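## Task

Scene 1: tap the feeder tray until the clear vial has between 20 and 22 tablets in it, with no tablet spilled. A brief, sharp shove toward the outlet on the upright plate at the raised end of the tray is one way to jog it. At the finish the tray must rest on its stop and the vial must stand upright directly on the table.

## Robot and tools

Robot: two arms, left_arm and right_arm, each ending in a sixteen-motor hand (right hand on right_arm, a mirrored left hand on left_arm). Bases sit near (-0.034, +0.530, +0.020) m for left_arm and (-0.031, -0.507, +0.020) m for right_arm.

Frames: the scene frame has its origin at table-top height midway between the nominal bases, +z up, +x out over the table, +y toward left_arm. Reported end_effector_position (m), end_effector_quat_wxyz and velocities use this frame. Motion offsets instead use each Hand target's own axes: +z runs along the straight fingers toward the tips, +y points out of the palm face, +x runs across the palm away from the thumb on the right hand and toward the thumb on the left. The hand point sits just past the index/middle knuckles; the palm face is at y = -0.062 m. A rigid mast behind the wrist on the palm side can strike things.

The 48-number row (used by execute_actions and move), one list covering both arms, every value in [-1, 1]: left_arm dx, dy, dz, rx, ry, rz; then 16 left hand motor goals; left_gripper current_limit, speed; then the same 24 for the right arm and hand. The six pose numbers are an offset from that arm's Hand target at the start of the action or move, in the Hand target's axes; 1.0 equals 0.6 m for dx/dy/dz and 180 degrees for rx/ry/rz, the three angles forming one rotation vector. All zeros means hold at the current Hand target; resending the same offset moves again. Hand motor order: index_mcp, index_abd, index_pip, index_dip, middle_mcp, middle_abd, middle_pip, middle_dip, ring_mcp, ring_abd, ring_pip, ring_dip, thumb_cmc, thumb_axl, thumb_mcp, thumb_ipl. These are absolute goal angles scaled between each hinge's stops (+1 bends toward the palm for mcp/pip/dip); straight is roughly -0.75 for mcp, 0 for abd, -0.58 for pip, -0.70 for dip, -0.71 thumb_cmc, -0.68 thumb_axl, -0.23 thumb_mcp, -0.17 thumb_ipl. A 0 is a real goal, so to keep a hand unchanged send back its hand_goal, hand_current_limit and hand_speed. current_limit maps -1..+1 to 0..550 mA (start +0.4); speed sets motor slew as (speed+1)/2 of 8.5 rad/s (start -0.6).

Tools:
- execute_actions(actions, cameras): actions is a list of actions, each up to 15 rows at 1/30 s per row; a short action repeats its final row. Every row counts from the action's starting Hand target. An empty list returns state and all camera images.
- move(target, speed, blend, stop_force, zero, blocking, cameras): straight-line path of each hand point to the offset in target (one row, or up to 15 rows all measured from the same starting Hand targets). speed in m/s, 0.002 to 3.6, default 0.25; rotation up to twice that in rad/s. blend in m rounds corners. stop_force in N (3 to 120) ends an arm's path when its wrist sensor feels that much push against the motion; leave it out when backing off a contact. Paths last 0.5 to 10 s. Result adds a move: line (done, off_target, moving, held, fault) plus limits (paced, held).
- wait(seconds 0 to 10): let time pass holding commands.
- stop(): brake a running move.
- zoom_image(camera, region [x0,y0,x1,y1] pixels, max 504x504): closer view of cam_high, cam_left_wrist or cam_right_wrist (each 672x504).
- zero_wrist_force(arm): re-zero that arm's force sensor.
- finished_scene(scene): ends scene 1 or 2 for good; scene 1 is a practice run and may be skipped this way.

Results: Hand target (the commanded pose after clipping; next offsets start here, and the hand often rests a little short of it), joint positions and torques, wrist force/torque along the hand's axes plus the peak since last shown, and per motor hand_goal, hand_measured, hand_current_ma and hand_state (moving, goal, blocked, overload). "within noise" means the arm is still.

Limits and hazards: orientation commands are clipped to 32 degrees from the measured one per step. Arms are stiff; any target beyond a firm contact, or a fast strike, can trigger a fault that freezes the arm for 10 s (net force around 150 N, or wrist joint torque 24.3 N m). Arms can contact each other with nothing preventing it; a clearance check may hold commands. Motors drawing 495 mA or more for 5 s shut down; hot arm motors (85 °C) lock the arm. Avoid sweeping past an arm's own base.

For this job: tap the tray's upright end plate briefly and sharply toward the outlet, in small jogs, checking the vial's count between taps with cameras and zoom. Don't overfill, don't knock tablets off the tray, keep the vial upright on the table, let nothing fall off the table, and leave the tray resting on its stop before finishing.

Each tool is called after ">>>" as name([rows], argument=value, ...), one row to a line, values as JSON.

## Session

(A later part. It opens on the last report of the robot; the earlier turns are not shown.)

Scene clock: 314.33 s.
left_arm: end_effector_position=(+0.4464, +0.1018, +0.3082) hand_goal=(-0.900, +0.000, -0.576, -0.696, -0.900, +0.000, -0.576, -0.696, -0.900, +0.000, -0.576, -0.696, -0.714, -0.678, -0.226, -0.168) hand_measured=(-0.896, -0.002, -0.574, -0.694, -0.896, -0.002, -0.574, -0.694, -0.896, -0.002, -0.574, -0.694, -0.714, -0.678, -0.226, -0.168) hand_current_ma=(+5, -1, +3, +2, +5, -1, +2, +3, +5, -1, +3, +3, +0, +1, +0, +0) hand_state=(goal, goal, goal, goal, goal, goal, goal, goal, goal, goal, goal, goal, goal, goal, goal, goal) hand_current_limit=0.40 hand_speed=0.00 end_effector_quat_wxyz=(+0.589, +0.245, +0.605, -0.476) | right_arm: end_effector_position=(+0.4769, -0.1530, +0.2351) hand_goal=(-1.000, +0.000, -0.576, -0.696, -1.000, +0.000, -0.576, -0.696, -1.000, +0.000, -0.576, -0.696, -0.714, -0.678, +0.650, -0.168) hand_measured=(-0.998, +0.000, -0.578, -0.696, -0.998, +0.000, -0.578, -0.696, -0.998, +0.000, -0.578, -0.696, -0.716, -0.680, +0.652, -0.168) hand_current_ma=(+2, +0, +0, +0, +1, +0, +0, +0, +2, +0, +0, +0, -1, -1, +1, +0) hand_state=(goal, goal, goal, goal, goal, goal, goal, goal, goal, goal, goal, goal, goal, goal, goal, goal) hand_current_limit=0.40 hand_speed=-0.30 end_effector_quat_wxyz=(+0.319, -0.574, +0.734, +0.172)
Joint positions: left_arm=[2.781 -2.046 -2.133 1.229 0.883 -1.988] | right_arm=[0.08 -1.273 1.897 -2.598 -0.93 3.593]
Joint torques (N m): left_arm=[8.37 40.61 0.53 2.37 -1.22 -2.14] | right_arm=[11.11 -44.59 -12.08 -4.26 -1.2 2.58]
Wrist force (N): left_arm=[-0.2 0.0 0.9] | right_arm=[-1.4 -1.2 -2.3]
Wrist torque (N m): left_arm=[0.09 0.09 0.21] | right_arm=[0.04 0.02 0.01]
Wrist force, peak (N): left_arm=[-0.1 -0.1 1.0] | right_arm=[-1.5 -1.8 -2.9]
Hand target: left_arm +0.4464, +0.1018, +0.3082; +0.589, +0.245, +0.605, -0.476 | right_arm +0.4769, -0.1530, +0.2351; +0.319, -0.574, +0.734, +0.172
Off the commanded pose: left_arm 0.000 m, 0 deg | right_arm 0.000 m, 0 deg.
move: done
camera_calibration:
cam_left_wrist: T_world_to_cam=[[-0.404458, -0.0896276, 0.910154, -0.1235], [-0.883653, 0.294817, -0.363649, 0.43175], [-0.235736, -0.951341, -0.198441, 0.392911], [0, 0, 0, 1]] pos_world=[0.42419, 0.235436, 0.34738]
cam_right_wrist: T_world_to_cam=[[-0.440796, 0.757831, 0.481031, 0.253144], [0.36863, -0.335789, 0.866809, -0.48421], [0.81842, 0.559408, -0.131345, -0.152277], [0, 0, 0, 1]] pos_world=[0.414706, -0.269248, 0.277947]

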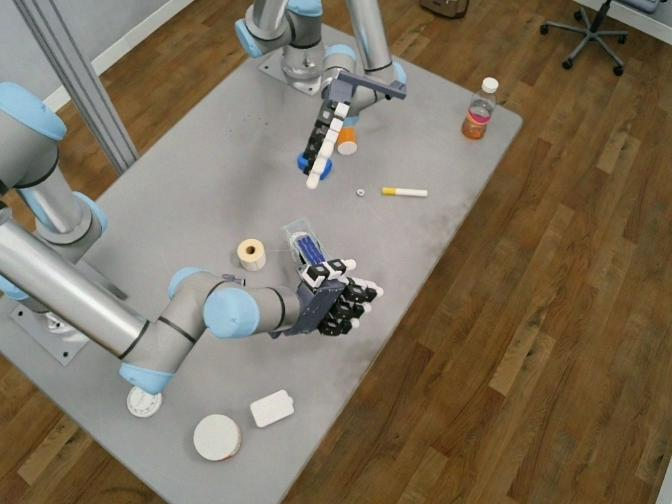

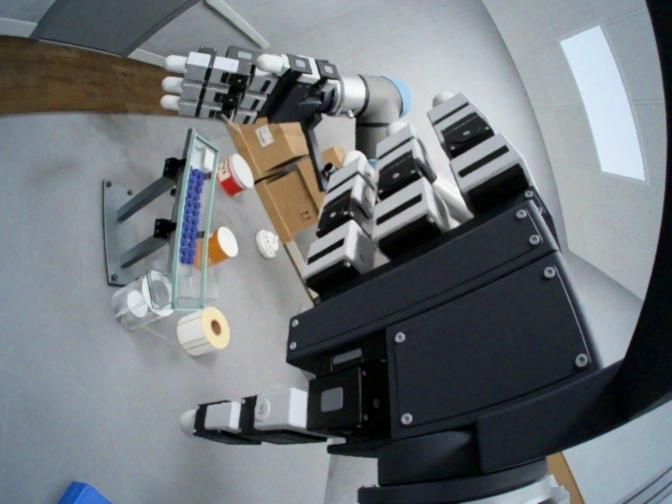

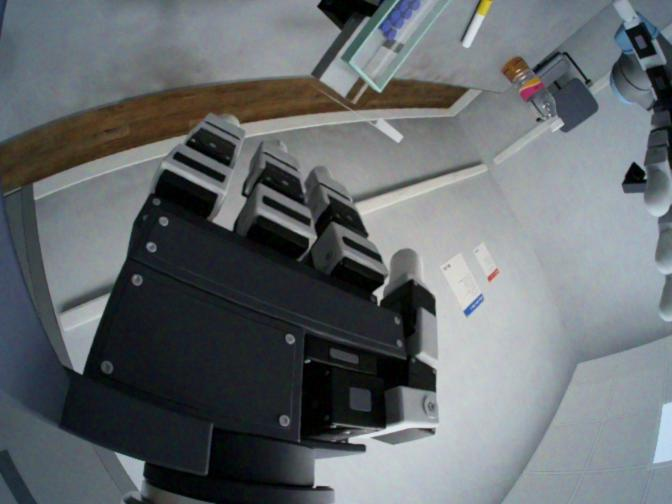

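>>> move(target=[0,0,0,0,0,0,-0.9,0,-0.576,-0.696,-0.9,0,-0.576,-0.696,-0.9,0,-0.576,-0.696,-0.714,-0.678,-0.226,-0.168,0.4,0.0,0.0168,0.0533,0.0003,0,0,0,-1,0,-0.576,-0.696,-1,0,-0.576,-0.696,-1,0,-0.576,-0.696,-0.714,-0.678,0.65,-0.168,0.4,-0.3], cameras=["all"], speed=0.1)

>>> zoom_image(camera="cam_right_wrist", region=[300, 0, 500, 200])

>>> zoom_image(camera="cam_left_wrist", region=[140, 70, 280, 210])

>>> zoom_image(camera="cam_high", region=[260, 210, 420, 330])

Scene clock: 372.33 s.
left_arm: end_effector_position=(+0.4464, +0.1018, +0.3082) hand_goal=(-0.900, +0.000, -0.576, -0.696, -0.900, +0.000, -0.576, -0.696, -0.900, +0.000, -0.576, -0.696, -0.714, -0.678, -0.226, -0.168) hand_measured=(-0.896, -0.002, -0.574, -0.694, -0.896, -0.002, -0.574, -0.694, -0.896, -0.002, -0.574, -0.694, -0.714, -0.678, -0.226, -0.168) hand_current_ma=(+5, -1, +3, +2, +5, -1, +2, +3, +5, -1, +3, +3, +0, +1, +0, +0) hand_state=(goal, goal, goal, goal, goal, goal, goal, goal, goal, goal, goal, goal, goal, goal, goal, goal) hand_current_limit=0.40 hand_speed=0.00 end_effector_quat_wxyz=(+0.589, +0.245, +0.605, -0.476) | right_arm: end_effector_position=(+0.4451, -0.1512, +0.2246) hand_goal=(-1.000, +0.000, -0.576, -0.696, -1.000, +0.000, -0.576, -0.696, -1.000, +0.000, -0.576, -0.696, -0.714, -0.678, +0.650, -0.168) hand_measured=(-0.998, +0.000, -0.578, -0.696, -0.998, +0.000, -0.578, -0.696, -0.998, +0.000, -0.578, -0.696, -0.716, -0.680, +0.652, -0.168) hand_current_ma=(+2, +0, +0, +0, +1, +0, +0, +0, +2, +0, +0, +0, -1, -1, +1, +0) hand_state=(goal, goal, goal, goal, goal, goal, goal, goal, goal, goal, goal, goal, goal, goal, goal, goal) hand_current_limit=0.40 hand_speed=-0.30 end_effector_quat_wxyz=(+0.319, -0.574, +0.734, +0.172)
Joint positions: left_arm=[2.781 -2.046 -2.133 1.229 0.883 -1.988] | right_arm=[0.088 -1.318 1.993 -2.655 -0.933 3.602]
Joint torques (N m): left_arm=[8.05 39.81 -1.66 2.11 -1.29 -2] | right_arm=[11.08 -42.18 -11.9 -4.2 -1.33 2.5]
Wrist force (N): left_arm=[-0.2 0.1 0.8] | right_arm=[-1.1 -1.3 -2.2]
Wrist torque (N m): left_arm=[0.11 0.09 0.21] | right_arm=[0.02 -0.04 0.03]
Wrist force, peak (N): left_arm=[-0.1 0.1 1.0] | right_arm=[-1.4 -1.7 -2.4]
Hand target: left_arm +0.4464, +0.1018, +0.3082; +0.589, +0.245, +0.605, -0.476 | right_arm +0.4451, -0.1512, +0.2246; +0.319, -0.574, +0.734, +0.172
Off the commanded pose: left_arm 0.000 m, 0 deg | right_arm 0.000 m, 0 deg.
move: done
camera_calibration:
cam_left_wrist: T_world_to_cam=[[-0.404458, -0.0896276, 0.910154, -0.1235], [-0.883653, 0.294817, -0.363649, 0.43175], [-0.235736, -0.951341, -0.198441, 0.392911], [0, 0, 0, 1]] pos_world=[0.42419, 0.235436, 0.34738]
cam_right_wrist: T_world_to_cam=[[-0.440796, 0.757831, 0.481031, 0.242813], [0.36863, -0.335789, 0.866809, -0.462782], [0.81842, 0.559408, -0.131345, -0.128638], [0, 0, 0, 1]] pos_world=[0.382906, -0.267448, 0.267447]

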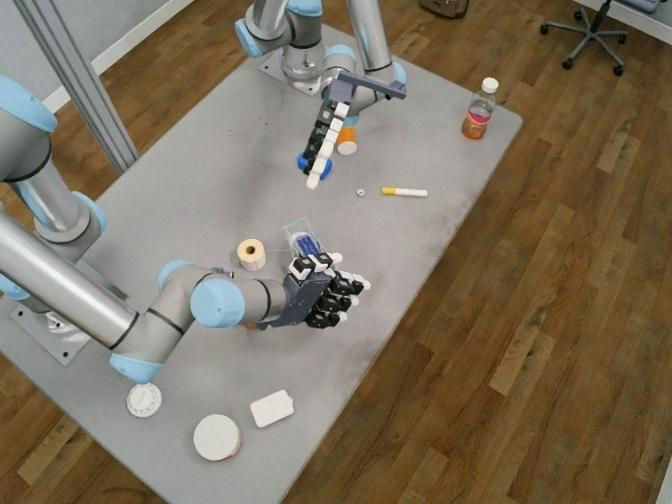

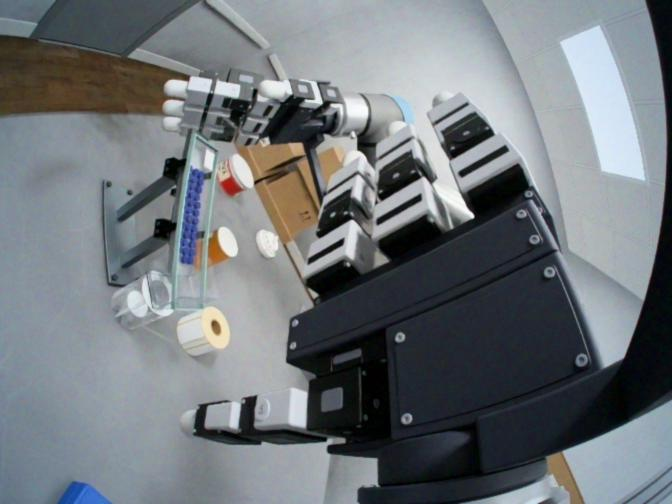

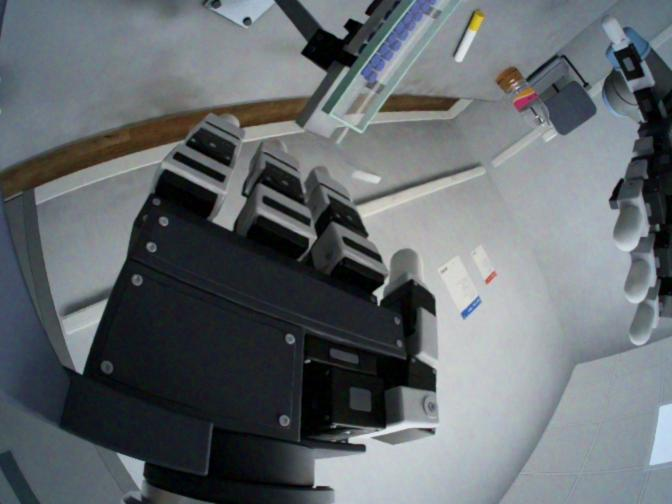

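Scaled by 2.520 from the camera's 672x504 image, which has a finer 960x720 frame.

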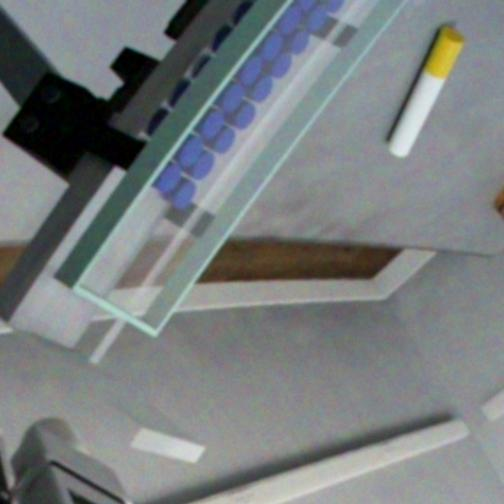

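Scaled by 3.600 from the camera's 672x504 image, which has a finer 960x720 frame.

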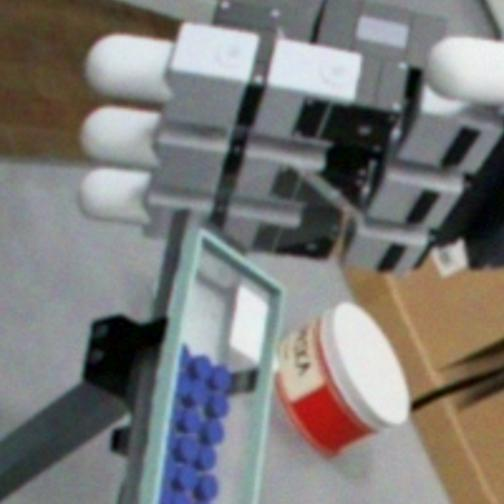

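Scaled by 3.150.

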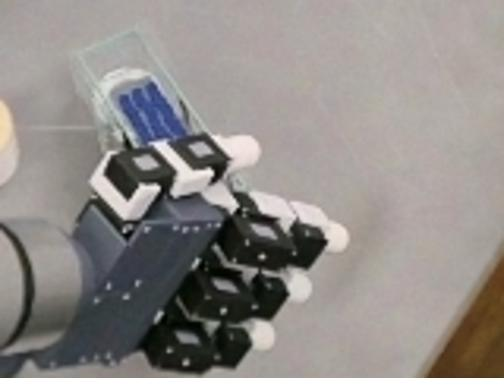

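>>> move(target=[0,0,0,0,0,0,-0.9,0,-0.576,-0.696,-0.9,0,-0.576,-0.696,-0.9,0,-0.576,-0.696,-0.714,-0.678,-0.226,-0.168,0.4,0.0,0,0.01902,0.00618,0,0,0,-1,0,-0.576,-0.696,-1,0,-0.576,-0.696,-1,0,-0.576,-0.696,-0.714,-0.678,0.65,-0.168,0.4,-0.3], cameras=["cam_left_wrist", "cam_right_wrist", "cam_high"], speed=0.02, stop_force=3)

>>> zoom_image(camera="cam_right_wrist", region=[260, 0, 460, 200])

>>> zoom_image(camera="cam_left_wrist", region=[140, 70, 280, 210])

Scene clock: 394.47 s.
left_arm: end_effector_position=(+0.4464, +0.1018, +0.3082) hand_goal=(-0.900, +0.000, -0.576, -0.696, -0.900, +0.000, -0.576, -0.696, -0.900, +0.000, -0.576, -0.696, -0.714, -0.678, -0.226, -0.168) hand_measured=(-0.896, -0.002, -0.574, -0.694, -0.896, -0.002, -0.574, -0.694, -0.896, -0.002, -0.574, -0.694, -0.714, -0.678, -0.226, -0.168) hand_current_ma=(+5, -1, +3, +2, +5, -1, +2, +3, +5, -1, +3, +3, +0, +1, +0, +0) hand_state=(goal, goal, goal, goal, goal, goal, goal, goal, goal, goal, goal, goal, goal, goal, goal, goal) hand_current_limit=0.40 hand_speed=0.00 end_effector_quat_wxyz=(+0.589, +0.245, +0.605, -0.476) | right_arm: end_effector_position=(+0.4352, -0.1457, +0.2206) hand_goal=(-1.000, +0.000, -0.576, -0.696, -1.000, +0.000, -0.576, -0.696, -1.000, +0.000, -0.576, -0.696, -0.714, -0.678, +0.650, -0.168) hand_measured=(-0.998, +0.000, -0.578, -0.696, -0.998, +0.000, -0.578, -0.696, -0.998, +0.000, -0.578, -0.696, -0.716, -0.680, +0.652, -0.168) hand_current_ma=(+2, +0, +0, +0, +1, +0, +0, +0, +2, +0, +0, +0, -1, -1, +1, +0) hand_state=(goal, goal, goal, goal, goal, goal, goal, goal, goal, goal, goal, goal, goal, goal, goal, goal) hand_current_limit=0.40 hand_speed=-0.30 end_effector_quat_wxyz=(+0.319, -0.574, +0.734, +0.172)
Joint positions: left_arm=[2.781 -2.046 -2.133 1.229 0.883 -1.988] | right_arm=[0.101 -1.324 2.018 -2.682 -0.939 3.616]
Joint torques (N m): left_arm=[7.55 39.77 -0.27 1.84 -1.08 -1.94] | right_arm=[11.16 -41.14 -11.09 -4.26 -1.32 2.43]
Wrist force (N): left_arm=[-0.2 0.0 0.6] | right_arm=[-1.2 -1.0 -2.4]
Wrist torque (N m): left_arm=[0.11 0.09 0.20] | right_arm=[0.07 -0.01 0.02]
Wrist force, peak (N): left_arm=[-0.4 0.1 1.0] | right_arm=[-1.3 -1.0 -2.7]
Hand target: left_arm +0.4464, +0.1018, +0.3082; +0.589, +0.245, +0.605, -0.476 | right_arm +0.4352, -0.1457, +0.2206; +0.319, -0.574, +0.734, +0.172
Off the commanded pose: left_arm 0.000 m, 0 deg | right_arm 0.000 m, 0 deg.
move: done
camera_calibration:
cam_left_wrist: T_world_to_cam=[[-0.404458, -0.0896276, 0.910154, -0.1235], [-0.883653, 0.294817, -0.363649, 0.43175], [-0.235736, -0.951341, -0.198441, 0.392911], [0, 0, 0, 1]] pos_world=[0.42419, 0.235436, 0.34738]
cam_right_wrist: T_world_to_cam=[[-0.440796, 0.757831, 0.481031, 0.236206], [0.36863, -0.335789, 0.866809, -0.453818], [0.81842, 0.559408, -0.131345, -0.124137], [0, 0, 0, 1]] pos_world=[0.373006, -0.261948, 0.263447]

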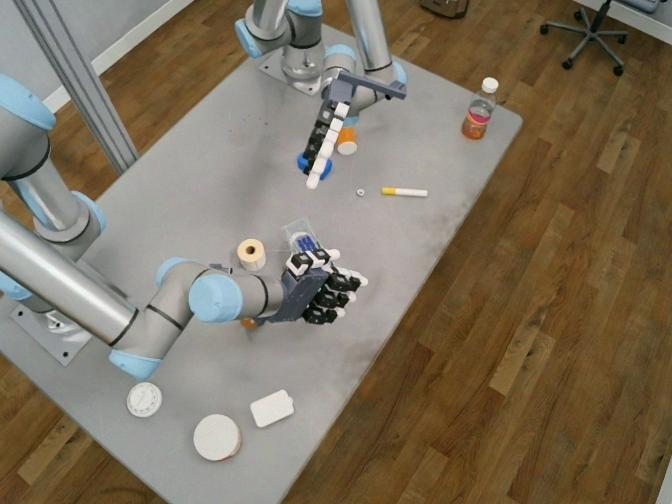

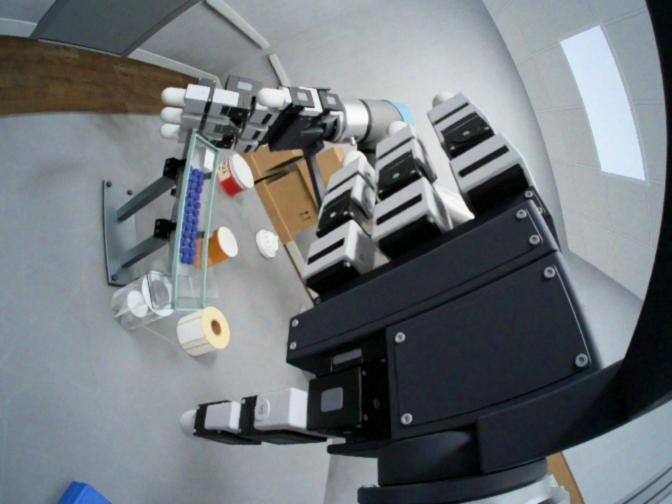

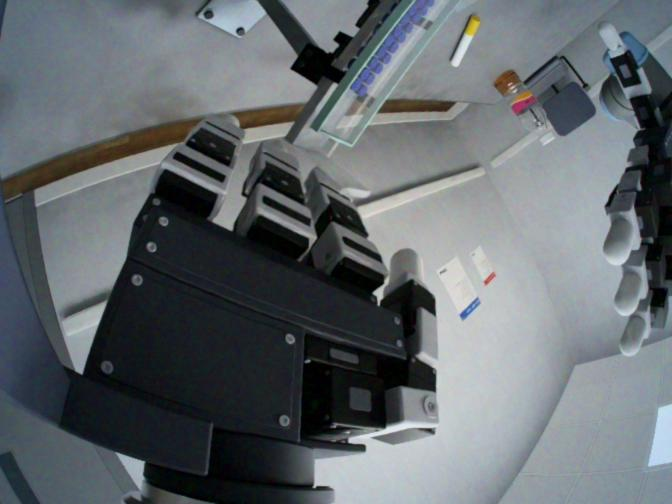

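Scaled by 2.520 from the camera's 672x504 image, which has a finer 960x720 frame.

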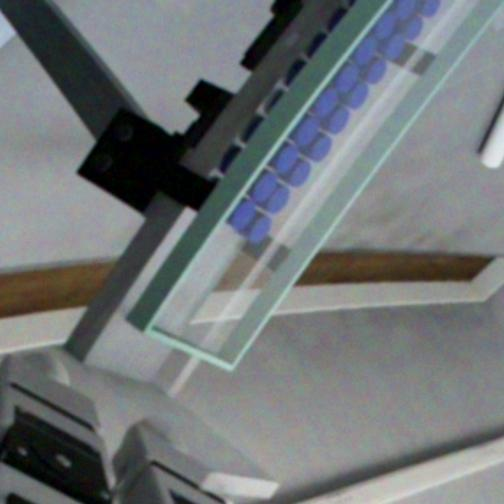

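Scaled by 3.600 from the camera's 672x504 image, which has a finer 960x720 frame.

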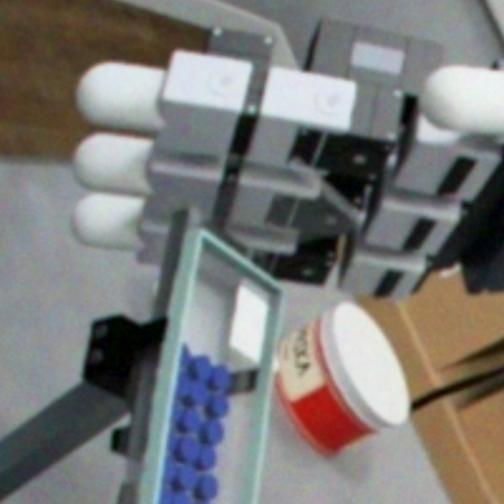

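>>> move(target=[0,0,0,0,0,0,-0.9,0,-0.576,-0.696,-0.9,0,-0.576,-0.696,-0.9,0,-0.576,-0.696,-0.714,-0.678,-0.226,-0.168,0.4,0.0,0,0.0222,0.0072,0,0,0,-1,0,-0.576,-0.696,-1,0,-0.576,-0.696,-1,0,-0.576,-0.696,-0.714,-0.678,0.65,-0.168,0.4,-0.3], cameras=["cam_left_wrist", "cam_right_wrist", "cam_high"], speed=0.01, stop_force=3)

>>> zoom_image(camera="cam_right_wrist", region=[240, 20, 440, 220])

>>> zoom_image(camera="cam_left_wrist", region=[140, 70, 280, 210])

Scene clock: 406.20 s.
left_arm: end_effector_position=(+0.4464, +0.1018, +0.3082) hand_goal=(-0.900, +0.000, -0.576, -0.696, -0.900, +0.000, -0.576, -0.696, -0.900, +0.000, -0.576, -0.696, -0.714, -0.678, -0.226, -0.168) hand_measured=(-0.896, -0.002, -0.574, -0.694, -0.896, -0.002, -0.574, -0.694, -0.896, -0.002, -0.574, -0.694, -0.714, -0.678, -0.226, -0.168) hand_current_ma=(+5, -1, +3, +2, +5, -1, +2, +3, +5, -1, +3, +3, +0, +1, +0, +0) hand_state=(goal, goal, goal, goal, goal, goal, goal, goal, goal, goal, goal, goal, goal, goal, goal, goal) hand_current_limit=0.40 hand_speed=0.00 end_effector_quat_wxyz=(+0.589, +0.245, +0.605, -0.476) | right_arm: end_effector_position=(+0.4252, -0.1401, +0.2165) hand_goal=(-1.000, +0.000, -0.576, -0.696, -1.000, +0.000, -0.576, -0.696, -1.000, +0.000, -0.576, -0.696, -0.714, -0.678, +0.650, -0.168) hand_measured=(-1.000, +0.000, -0.578, -0.696, -1.000, +0.002, -0.580, -0.696, -0.998, +0.000, -0.578, -0.696, -0.716, -0.680, +0.652, -0.168) hand_current_ma=(+0, +0, +0, +0, +0, +1, -2, +0, +2, +0, +0, +0, -1, -1, +1, +0) hand_state=(goal, goal, goal, goal, goal, goal, goal, goal, goal, goal, goal, goal, goal, goal, goal, goal) hand_current_limit=0.40 hand_speed=-0.30 end_effector_quat_wxyz=(+0.319, -0.574, +0.734, +0.172)
Joint positions: left_arm=[2.781 -2.046 -2.133 1.229 0.883 -1.988] | right_arm=[0.114 -1.331 2.043 -2.71 -0.944 3.631]
Joint torques (N m): left_arm=[8.77 40.82 -0.35 2.17 -1.17 -1.89] | right_arm=[-8.62 -21.52 -23.76 -0.67 3.51 -2.52]
Wrist force (N): left_arm=[-0.2 0.0 0.9] | right_arm=[-2.1 -3.0 -3.7]
Wrist torque (N m): left_arm=[0.10 0.10 0.21] | right_arm=[0.28 0.00 -0.09]
Wrist force, peak (N): left_arm=[-0.2 0.0 1.0] | right_arm=[-1.4 -3.9 -4.0]
Hand target: left_arm +0.4464, +0.1018, +0.3082; +0.589, +0.245, +0.605, -0.476 | right_arm +0.4252, -0.1401, +0.2165; +0.319, -0.574, +0.734, +0.172 (not the last commanded pose)
Off the commanded pose: left_arm 0.000 m, 0 deg | right_arm 0.002 m, 0 deg.
move: contact (right_arm)
camera_calibration:
cam_left_wrist: T_world_to_cam=[[-0.404458, -0.0896276, 0.910154, -0.1235], [-0.883653, 0.294817, -0.363649, 0.43175], [-0.235736, -0.951341, -0.198441, 0.392911], [0, 0, 0, 1]] pos_world=[0.42419, 0.235436, 0.34738]
cam_right_wrist: T_world_to_cam=[[-0.440835, 0.757804, 0.481038, 0.229531], [0.368559, -0.335838, 0.86682, -0.444688], [0.818431, 0.559416, -0.131247, -0.119652], [0, 0, 0, 1]] pos_world=[0.363006, -0.256348, 0.259347]

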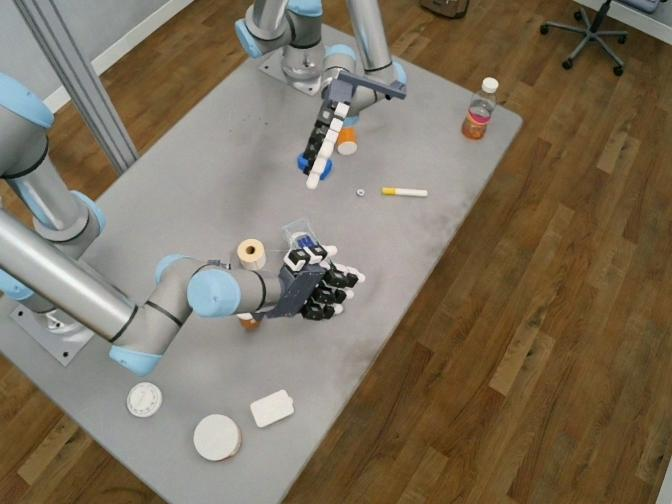

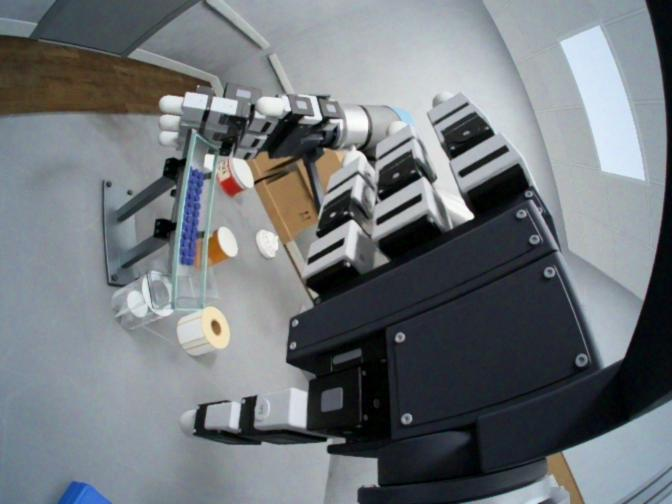

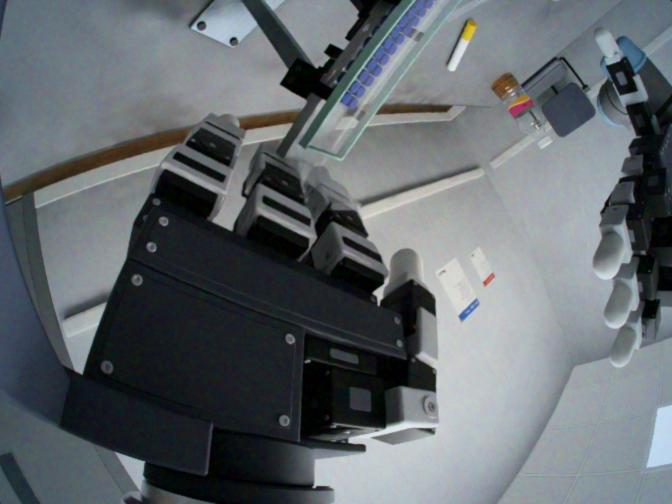

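Scaled by 2.520 from the camera's 672x504 image, which has a finer 960x720 frame.

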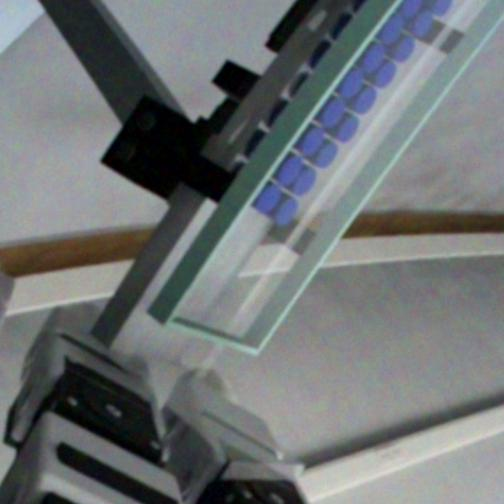

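Scaled by 3.600 from the camera's 672x504 image, which has a finer 960x720 frame.

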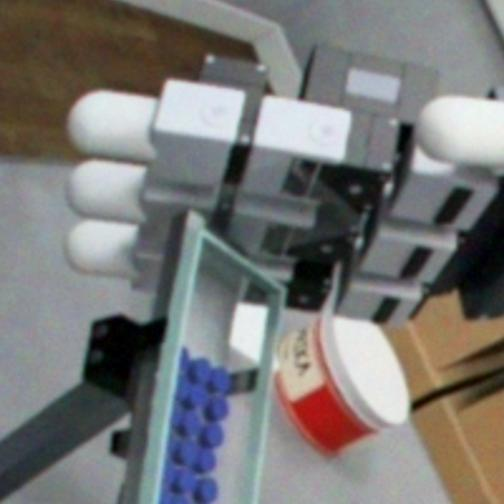

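>>> move(target=[0,0,0,0,0,0,-0.9,0,-0.576,-0.696,-0.9,0,-0.576,-0.696,-0.9,0,-0.576,-0.696,-0.714,-0.678,-0.226,-0.168,0.4,0.0,0,0.0127,0.0041,0,0,0,-1,0,-0.576,-0.696,-1,0,-0.576,-0.696,-1,0,-0.576,-0.696,-0.714,-0.678,0.65,-0.168,0.4,-0.3], cameras=["cam_left_wrist", "cam_right_wrist"], speed=0.01, stop_force=15)

>>> zoom_image(camera="cam_right_wrist", region=[240, 20, 440, 220])

>>> zoom_image(camera="cam_left_wrist", region=[140, 70, 280, 210])

Scene clock: 419.50 s.
left_arm: end_effector_position=(+0.4464, +0.1018, +0.3082) hand_goal=(-0.900, +0.000, -0.576, -0.696, -0.900, +0.000, -0.576, -0.696, -0.900, +0.000, -0.576, -0.696, -0.714, -0.678, -0.226, -0.168) hand_measured=(-0.896, -0.002, -0.574, -0.694, -0.896, -0.002, -0.574, -0.694, -0.896, -0.002, -0.574, -0.694, -0.714, -0.678, -0.226, -0.168) hand_current_ma=(+5, -1, +3, +2, +5, -1, +2, +3, +5, -1, +3, +3, +0, +1, +0, +0) hand_state=(goal, goal, goal, goal, goal, goal, goal, goal, goal, goal, goal, goal, goal, goal, goal, goal) hand_current_limit=0.40 hand_speed=0.00 end_effector_quat_wxyz=(+0.589, +0.245, +0.605, -0.476) | right_arm: end_effector_position=(+0.4186, -0.1364, +0.2138) hand_goal=(-1.000, +0.000, -0.576, -0.696, -1.000, +0.000, -0.576, -0.696, -1.000, +0.000, -0.576, -0.696, -0.714, -0.678, +0.650, -0.168) hand_measured=(-1.000, +0.002, -0.578, -0.696, -1.000, +0.004, -0.582, -0.696, -0.998, +0.000, -0.578, -0.696, -0.716, -0.680, +0.652, -0.168) hand_current_ma=(+0, +0, -1, +0, +0, +2, -5, +0, +2, +0, +0, +0, -1, -1, +1, +0) hand_state=(goal, goal, goal, goal, goal, goal, goal, goal, goal, goal, goal, goal, goal, goal, goal, goal) hand_current_limit=0.40 hand_speed=-0.30 end_effector_quat_wxyz=(+0.319, -0.574, +0.734, +0.172)
Joint positions: left_arm=[2.781 -2.046 -2.133 1.229 0.883 -1.988] | right_arm=[0.123 -1.335 2.059 -2.728 -0.948 3.641]
Joint torques (N m): left_arm=[8.26 40.66 0.04 2.17 -1.06 -1.99] | right_arm=[14.21 -40.6 -7.7 -3.34 -0.18 2.5]
Wrist force (N): left_arm=[-0.1 0.2 0.7] | right_arm=[-0.4 -7.8 -2.3]
Wrist torque (N m): left_arm=[0.14 0.08 0.21] | right_arm=[0.36 0.07 -0.06]
Wrist force, peak (N): left_arm=[-0.3 0.0 1.0] | right_arm=[-0.5 -8.1 -2.3]
Hand target: left_arm +0.4464, +0.1018, +0.3082; +0.589, +0.245, +0.605, -0.476 | right_arm +0.4186, -0.1364, +0.2138; +0.319, -0.574, +0.734, +0.172
Off the commanded pose: left_arm 0.000 m, 0 deg | right_arm 0.000 m, 0 deg.
move: done
camera_calibration:
cam_left_wrist: T_world_to_cam=[[-0.404458, -0.0896276, 0.910154, -0.1235], [-0.883653, 0.294817, -0.363649, 0.43175], [-0.235736, -0.951341, -0.198441, 0.392911], [0, 0, 0, 1]] pos_world=[0.42419, 0.235436, 0.34738]
cam_right_wrist: T_world_to_cam=[[-0.440835, 0.757804, 0.481038, 0.225117], [0.368559, -0.335838, 0.86682, -0.438672], [0.818431, 0.559416, -0.131247, -0.116675], [0, 0, 0, 1]] pos_world=[0.356406, -0.252648, 0.256647]
Images, in order (width x height): cam_left_wrist 672x504, cam_right_wrist 672x504.

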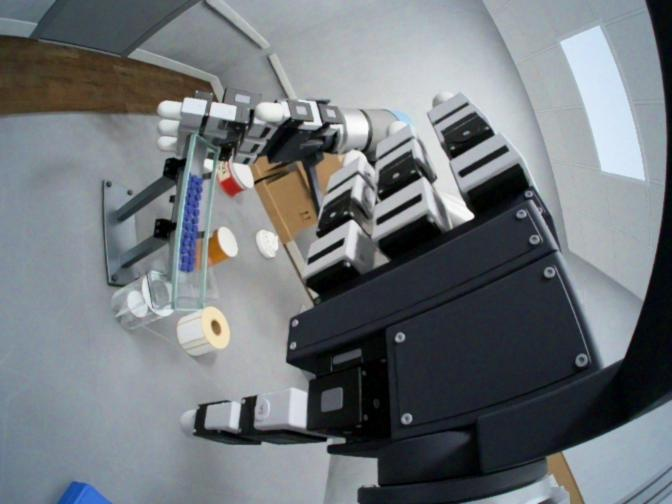

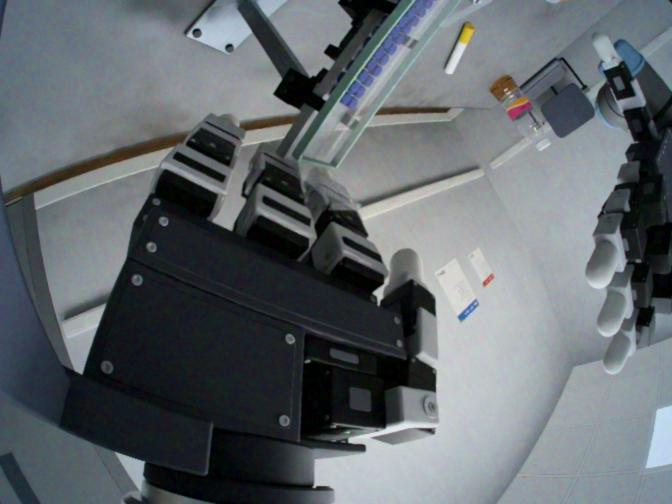

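Scaled by 2.520 from the camera's 672x504 image, which has a finer 960x720 frame.

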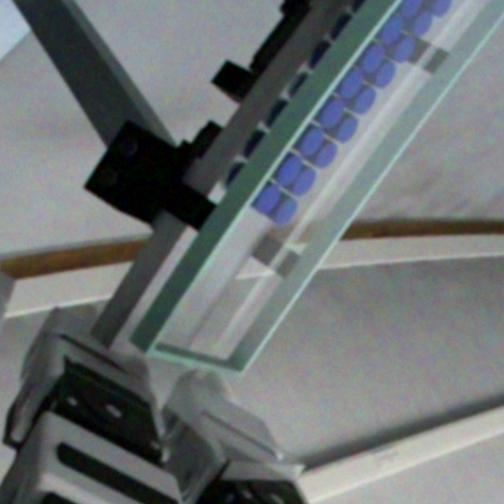

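Scaled by 3.600 from the camera's 672x504 image, which has a finer 960x720 frame.

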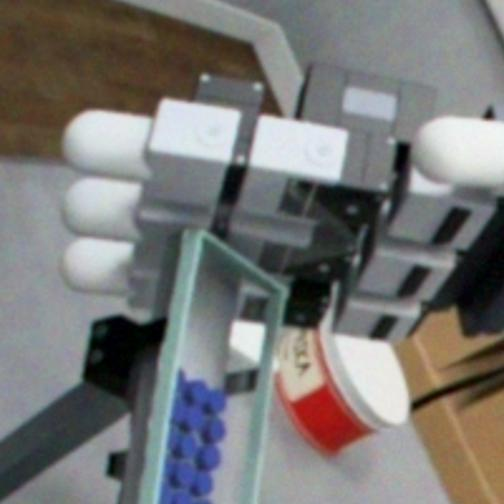

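>>> move(target=[0,0,0,0,0,0,-0.9,0,-0.576,-0.696,-0.9,0,-0.576,-0.696,-0.9,0,-0.576,-0.696,-0.714,-0.678,-0.226,-0.168,0.4,0.0,0,-0.04755,-0.01545,0,0,0,-1,0,-0.576,-0.696,-1,0,-0.576,-0.696,-1,0,-0.576,-0.696,-0.714,-0.678,0.65,-0.168,0.4,-0.3], cameras=["cam_left_wrist", "cam_right_wrist"], speed=0.5)

>>> zoom_image(camera="cam_right_wrist", region=[260, 0, 460, 200])

>>> zoom_image(camera="cam_left_wrist", region=[140, 70, 280, 210])

>>> zoom_image(camera="cam_left_wrist", region=[100, 190, 240, 330])

Scene clock: 435.23 s.
left_arm: end_effector_position=(+0.4464, +0.1018, +0.3082) hand_goal=(-0.900, +0.000, -0.576, -0.696, -0.900, +0.000, -0.576, -0.696, -0.900, +0.000, -0.576, -0.696, -0.714, -0.678, -0.226, -0.168) hand_measured=(-0.896, -0.002, -0.574, -0.694, -0.896, -0.002, -0.574, -0.694, -0.896, -0.002, -0.574, -0.694, -0.714, -0.678, -0.226, -0.168) hand_current_ma=(+5, -1, +3, +2, +5, -1, +2, +3, +5, -1, +3, +3, +0, +1, +0, +0) hand_state=(goal, goal, goal, goal, goal, goal, goal, goal, goal, goal, goal, goal, goal, goal, goal, goal) hand_current_limit=0.40 hand_speed=0.00 end_effector_quat_wxyz=(+0.589, +0.245, +0.605, -0.476) | right_arm: end_effector_position=(+0.4432, -0.1502, +0.2239) hand_goal=(-1.000, +0.000, -0.576, -0.696, -1.000, +0.000, -0.576, -0.696, -1.000, +0.000, -0.576, -0.696, -0.714, -0.678, +0.650, -0.168) hand_measured=(-0.998, +0.002, -0.578, -0.696, -0.998, +0.004, -0.578, -0.696, -0.998, +0.000, -0.578, -0.696, -0.716, -0.680, +0.652, -0.168) hand_current_ma=(+1, +0, -1, +0, +1, +2, -1, +0, +2, +0, +0, +0, -1, -1, +1, +0) hand_state=(goal, goal, goal, goal, goal, goal, goal, goal, goal, goal, goal, goal, goal, goal, goal, goal) hand_current_limit=0.40 hand_speed=-0.30 end_effector_quat_wxyz=(+0.319, -0.574, +0.734, +0.172)
Joint positions: left_arm=[2.781 -2.046 -2.133 1.229 0.883 -1.988] | right_arm=[0.091 -1.319 1.998 -2.661 -0.934 3.605]
Joint torques (N m): left_arm=[8.16 40.73 -0.34 2.13 -0.89 -1.9] | right_arm=[-9.59 -23.26 -26.11 -1.15 3.63 -2.44]
Wrist force (N): left_arm=[-0.2 0.0 0.6] | right_arm=[-1.3 -1.2 -2.3]
Wrist torque (N m): left_arm=[0.11 0.08 0.21] | right_arm=[0.03 0.00 0.10]
Wrist force, peak (N): left_arm=[-0.3 0.1 1.0] | right_arm=[-0.4 -8.1 -2.5]
Hand target: left_arm +0.4464, +0.1018, +0.3082; +0.589, +0.245, +0.605, -0.476 | right_arm +0.4433, -0.1502, +0.2239; +0.319, -0.574, +0.734, +0.172
Off the commanded pose: left_arm 0.000 m, 0 deg | right_arm 0.000 m, 0 deg.
move: done
camera_calibration:
cam_left_wrist: T_world_to_cam=[[-0.404458, -0.0896276, 0.910154, -0.1235], [-0.883653, 0.294817, -0.363649, 0.43175], [-0.235736, -0.951341, -0.198441, 0.392911], [0, 0, 0, 1]] pos_world=[0.42419, 0.235436, 0.34738]
cam_right_wrist: T_world_to_cam=[[-0.440835, 0.757804, 0.481038, 0.241561], [0.368559, -0.335838, 0.86682, -0.461128], [0.818431, 0.559416, -0.131247, -0.127763], [0, 0, 0, 1]] pos_world=[0.381006, -0.266448, 0.266747]
Images, in order (width x height): cam_left_wrist 672x504, cam_right_wrist 672x504.

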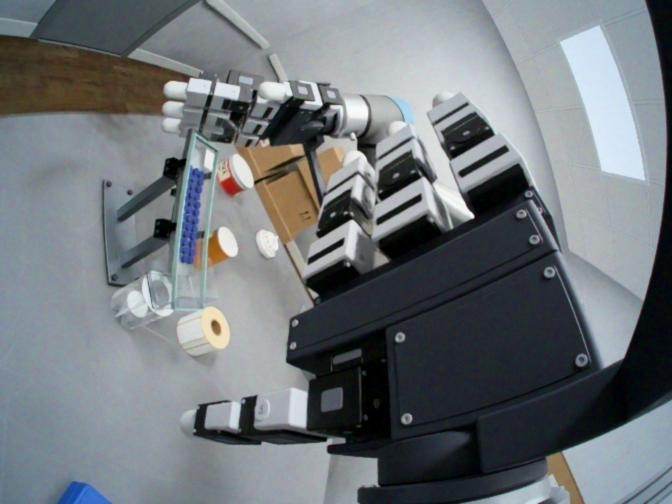

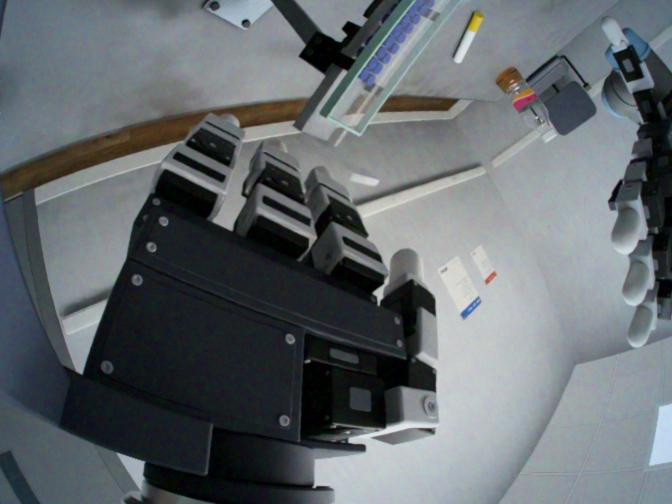

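Scaled by 2.520 from the camera's 672x504 image, which has a finer 960x720 frame.

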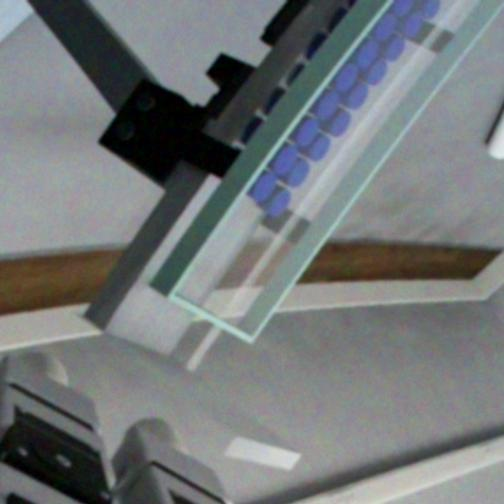

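Scaled by 3.600 from the camera's 672x504 image, which has a finer 960x720 frame.

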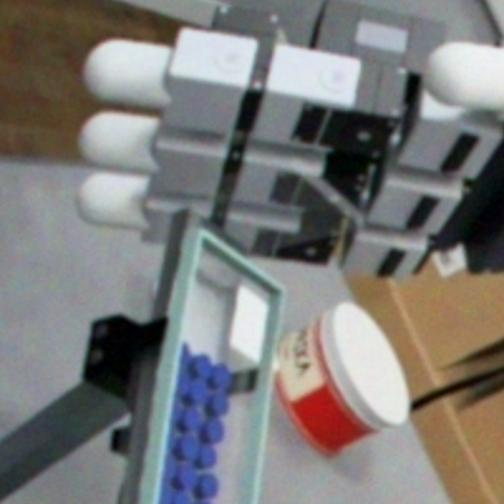

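Scaled by 3.600 from the camera's 672x504 image, which has a finer 960x720 frame.

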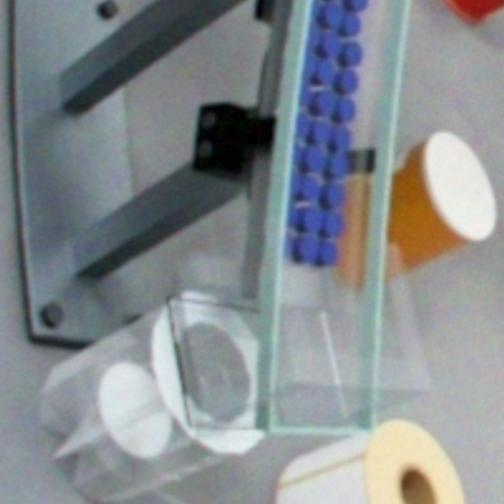

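>>> move(target=[0,0,0,0,0,0,-0.9,0,-0.576,-0.696,-0.9,0,-0.576,-0.696,-0.9,0,-0.576,-0.696,-0.714,-0.678,-0.226,-0.168,0.4,0.0,0,0.0634,0.0206,0,0,0,-1,0,-0.576,-0.696,-1,0,-0.576,-0.696,-1,0,-0.576,-0.696,-0.714,-0.678,0.65,-0.168,0.4,-0.3], cameras=["cam_left_wrist", "cam_right_wrist"], speed=0.012, stop_force=18)

>>> zoom_image(camera="cam_right_wrist", region=[240, 20, 440, 220])

>>> zoom_image(camera="cam_left_wrist", region=[140, 70, 280, 210])

>>> zoom_image(camera="cam_left_wrist", region=[100, 190, 240, 330])

Scene clock: 454.87 s.
left_arm: end_effector_position=(+0.4464, +0.1018, +0.3082) hand_goal=(-0.900, +0.000, -0.576, -0.696, -0.900, +0.000, -0.576, -0.696, -0.900, +0.000, -0.576, -0.696, -0.714, -0.678, -0.226, -0.168) hand_measured=(-0.896, -0.002, -0.574, -0.694, -0.896, -0.002, -0.574, -0.694, -0.896, -0.002, -0.574, -0.694, -0.714, -0.678, -0.226, -0.168) hand_current_ma=(+5, -1, +3, +2, +5, -1, +2, +3, +5, -1, +3, +3, +0, +1, +0, +0) hand_state=(goal, goal, goal, goal, goal, goal, goal, goal, goal, goal, goal, goal, goal, goal, goal, goal) hand_current_limit=0.40 hand_speed=0.00 end_effector_quat_wxyz=(+0.589, +0.245, +0.605, -0.476) | right_arm: end_effector_position=(+0.4169, -0.1354, +0.2131) hand_goal=(-1.000, +0.000, -0.576, -0.696, -1.000, +0.000, -0.576, -0.696, -1.000, +0.000, -0.576, -0.696, -0.714, -0.678, +0.650, -0.168) hand_measured=(-1.000, +0.002, -0.582, -0.696, -1.002, +0.006, -0.582, -0.696, -0.998, +0.000, -0.578, -0.696, -0.716, -0.680, +0.652, -0.168) hand_current_ma=(+0, +1, -4, +0, -1, +4, -7, +0, +2, +0, +0, +0, -1, -1, +1, +0) hand_state=(goal, goal, goal, goal, goal, goal, goal, goal, goal, goal, goal, goal, goal, goal, goal, goal) hand_current_limit=0.40 hand_speed=-0.30 end_effector_quat_wxyz=(+0.319, -0.574, +0.734, +0.172)
Joint positions: left_arm=[2.781 -2.046 -2.133 1.229 0.883 -1.988] | right_arm=[0.126 -1.336 2.063 -2.733 -0.949 3.644]
Joint torques (N m): left_arm=[7.96 40.35 0.05 2.11 -1.06 -2.02] | right_arm=[-1.01 -20.17 -17.92 0.71 5.48 -2.49]
Wrist force (N): left_arm=[-0.1 0.2 0.9] | right_arm=[-0.7 -19.0 -4.1]
Wrist torque (N m): left_arm=[0.12 0.09 0.20] | right_arm=[0.89 0.06 -0.27]
Wrist force, peak (N): left_arm=[-0.2 0.2 1.0] | right_arm=[0.1 -30.4 -4.6]
Hand target: left_arm +0.4464, +0.1018, +0.3082; +0.589, +0.245, +0.605, -0.476 | right_arm +0.4169, -0.1354, +0.2131; +0.319, -0.574, +0.734, +0.172 (not the last commanded pose)
Off the commanded pose: left_arm 0.000 m, 0 deg | right_arm 0.008 m, 0 deg.
move: contact (right_arm)
camera_calibration:
cam_left_wrist: T_world_to_cam=[[-0.404458, -0.0896276, 0.910154, -0.1235], [-0.883653, 0.294817, -0.363649, 0.43175], [-0.235736, -0.951341, -0.198441, 0.392911], [0, 0, 0, 1]] pos_world=[0.42419, 0.235436, 0.34738]
cam_right_wrist: T_world_to_cam=[[-0.440872, 0.75793, 0.480805, 0.224007], [0.368316, -0.335731, 0.866965, -0.436991], [0.81852, 0.559309, -0.131143, -0.115938], [0, 0, 0, 1]] pos_world=[0.354607, -0.251648, 0.255948]
Images, in order (width x height): cam_left_wrist 672x504, cam_right_wrist 672x504.

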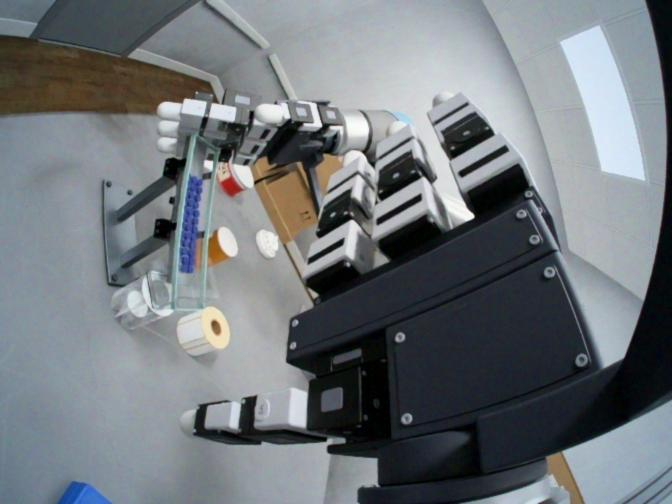

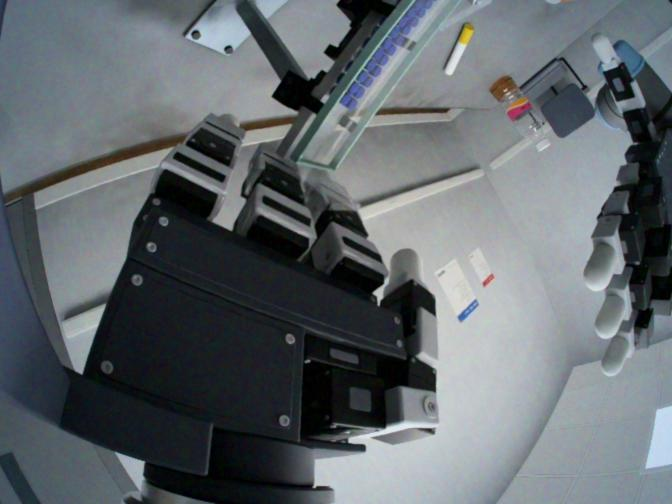

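Scaled by 2.520 from the camera's 672x504 image, which has a finer 960x720 frame.

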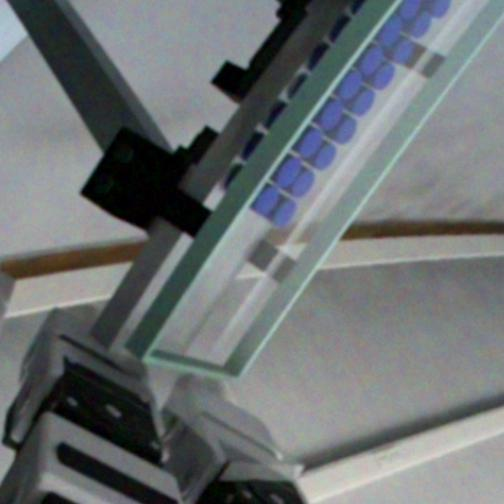

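Scaled by 3.600 from the camera's 672x504 image, which has a finer 960x720 frame.

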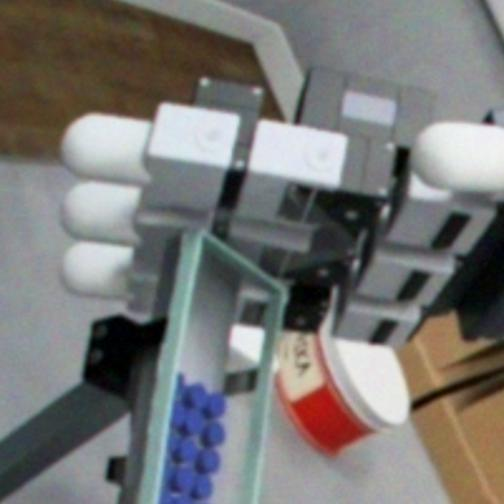

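Scaled by 3.600 from the camera's 672x504 image, which has a finer 960x720 frame.

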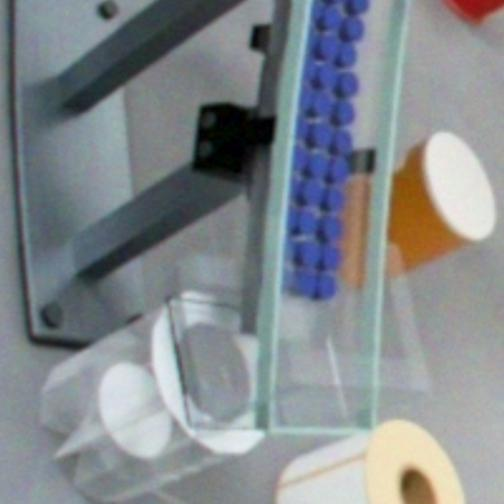

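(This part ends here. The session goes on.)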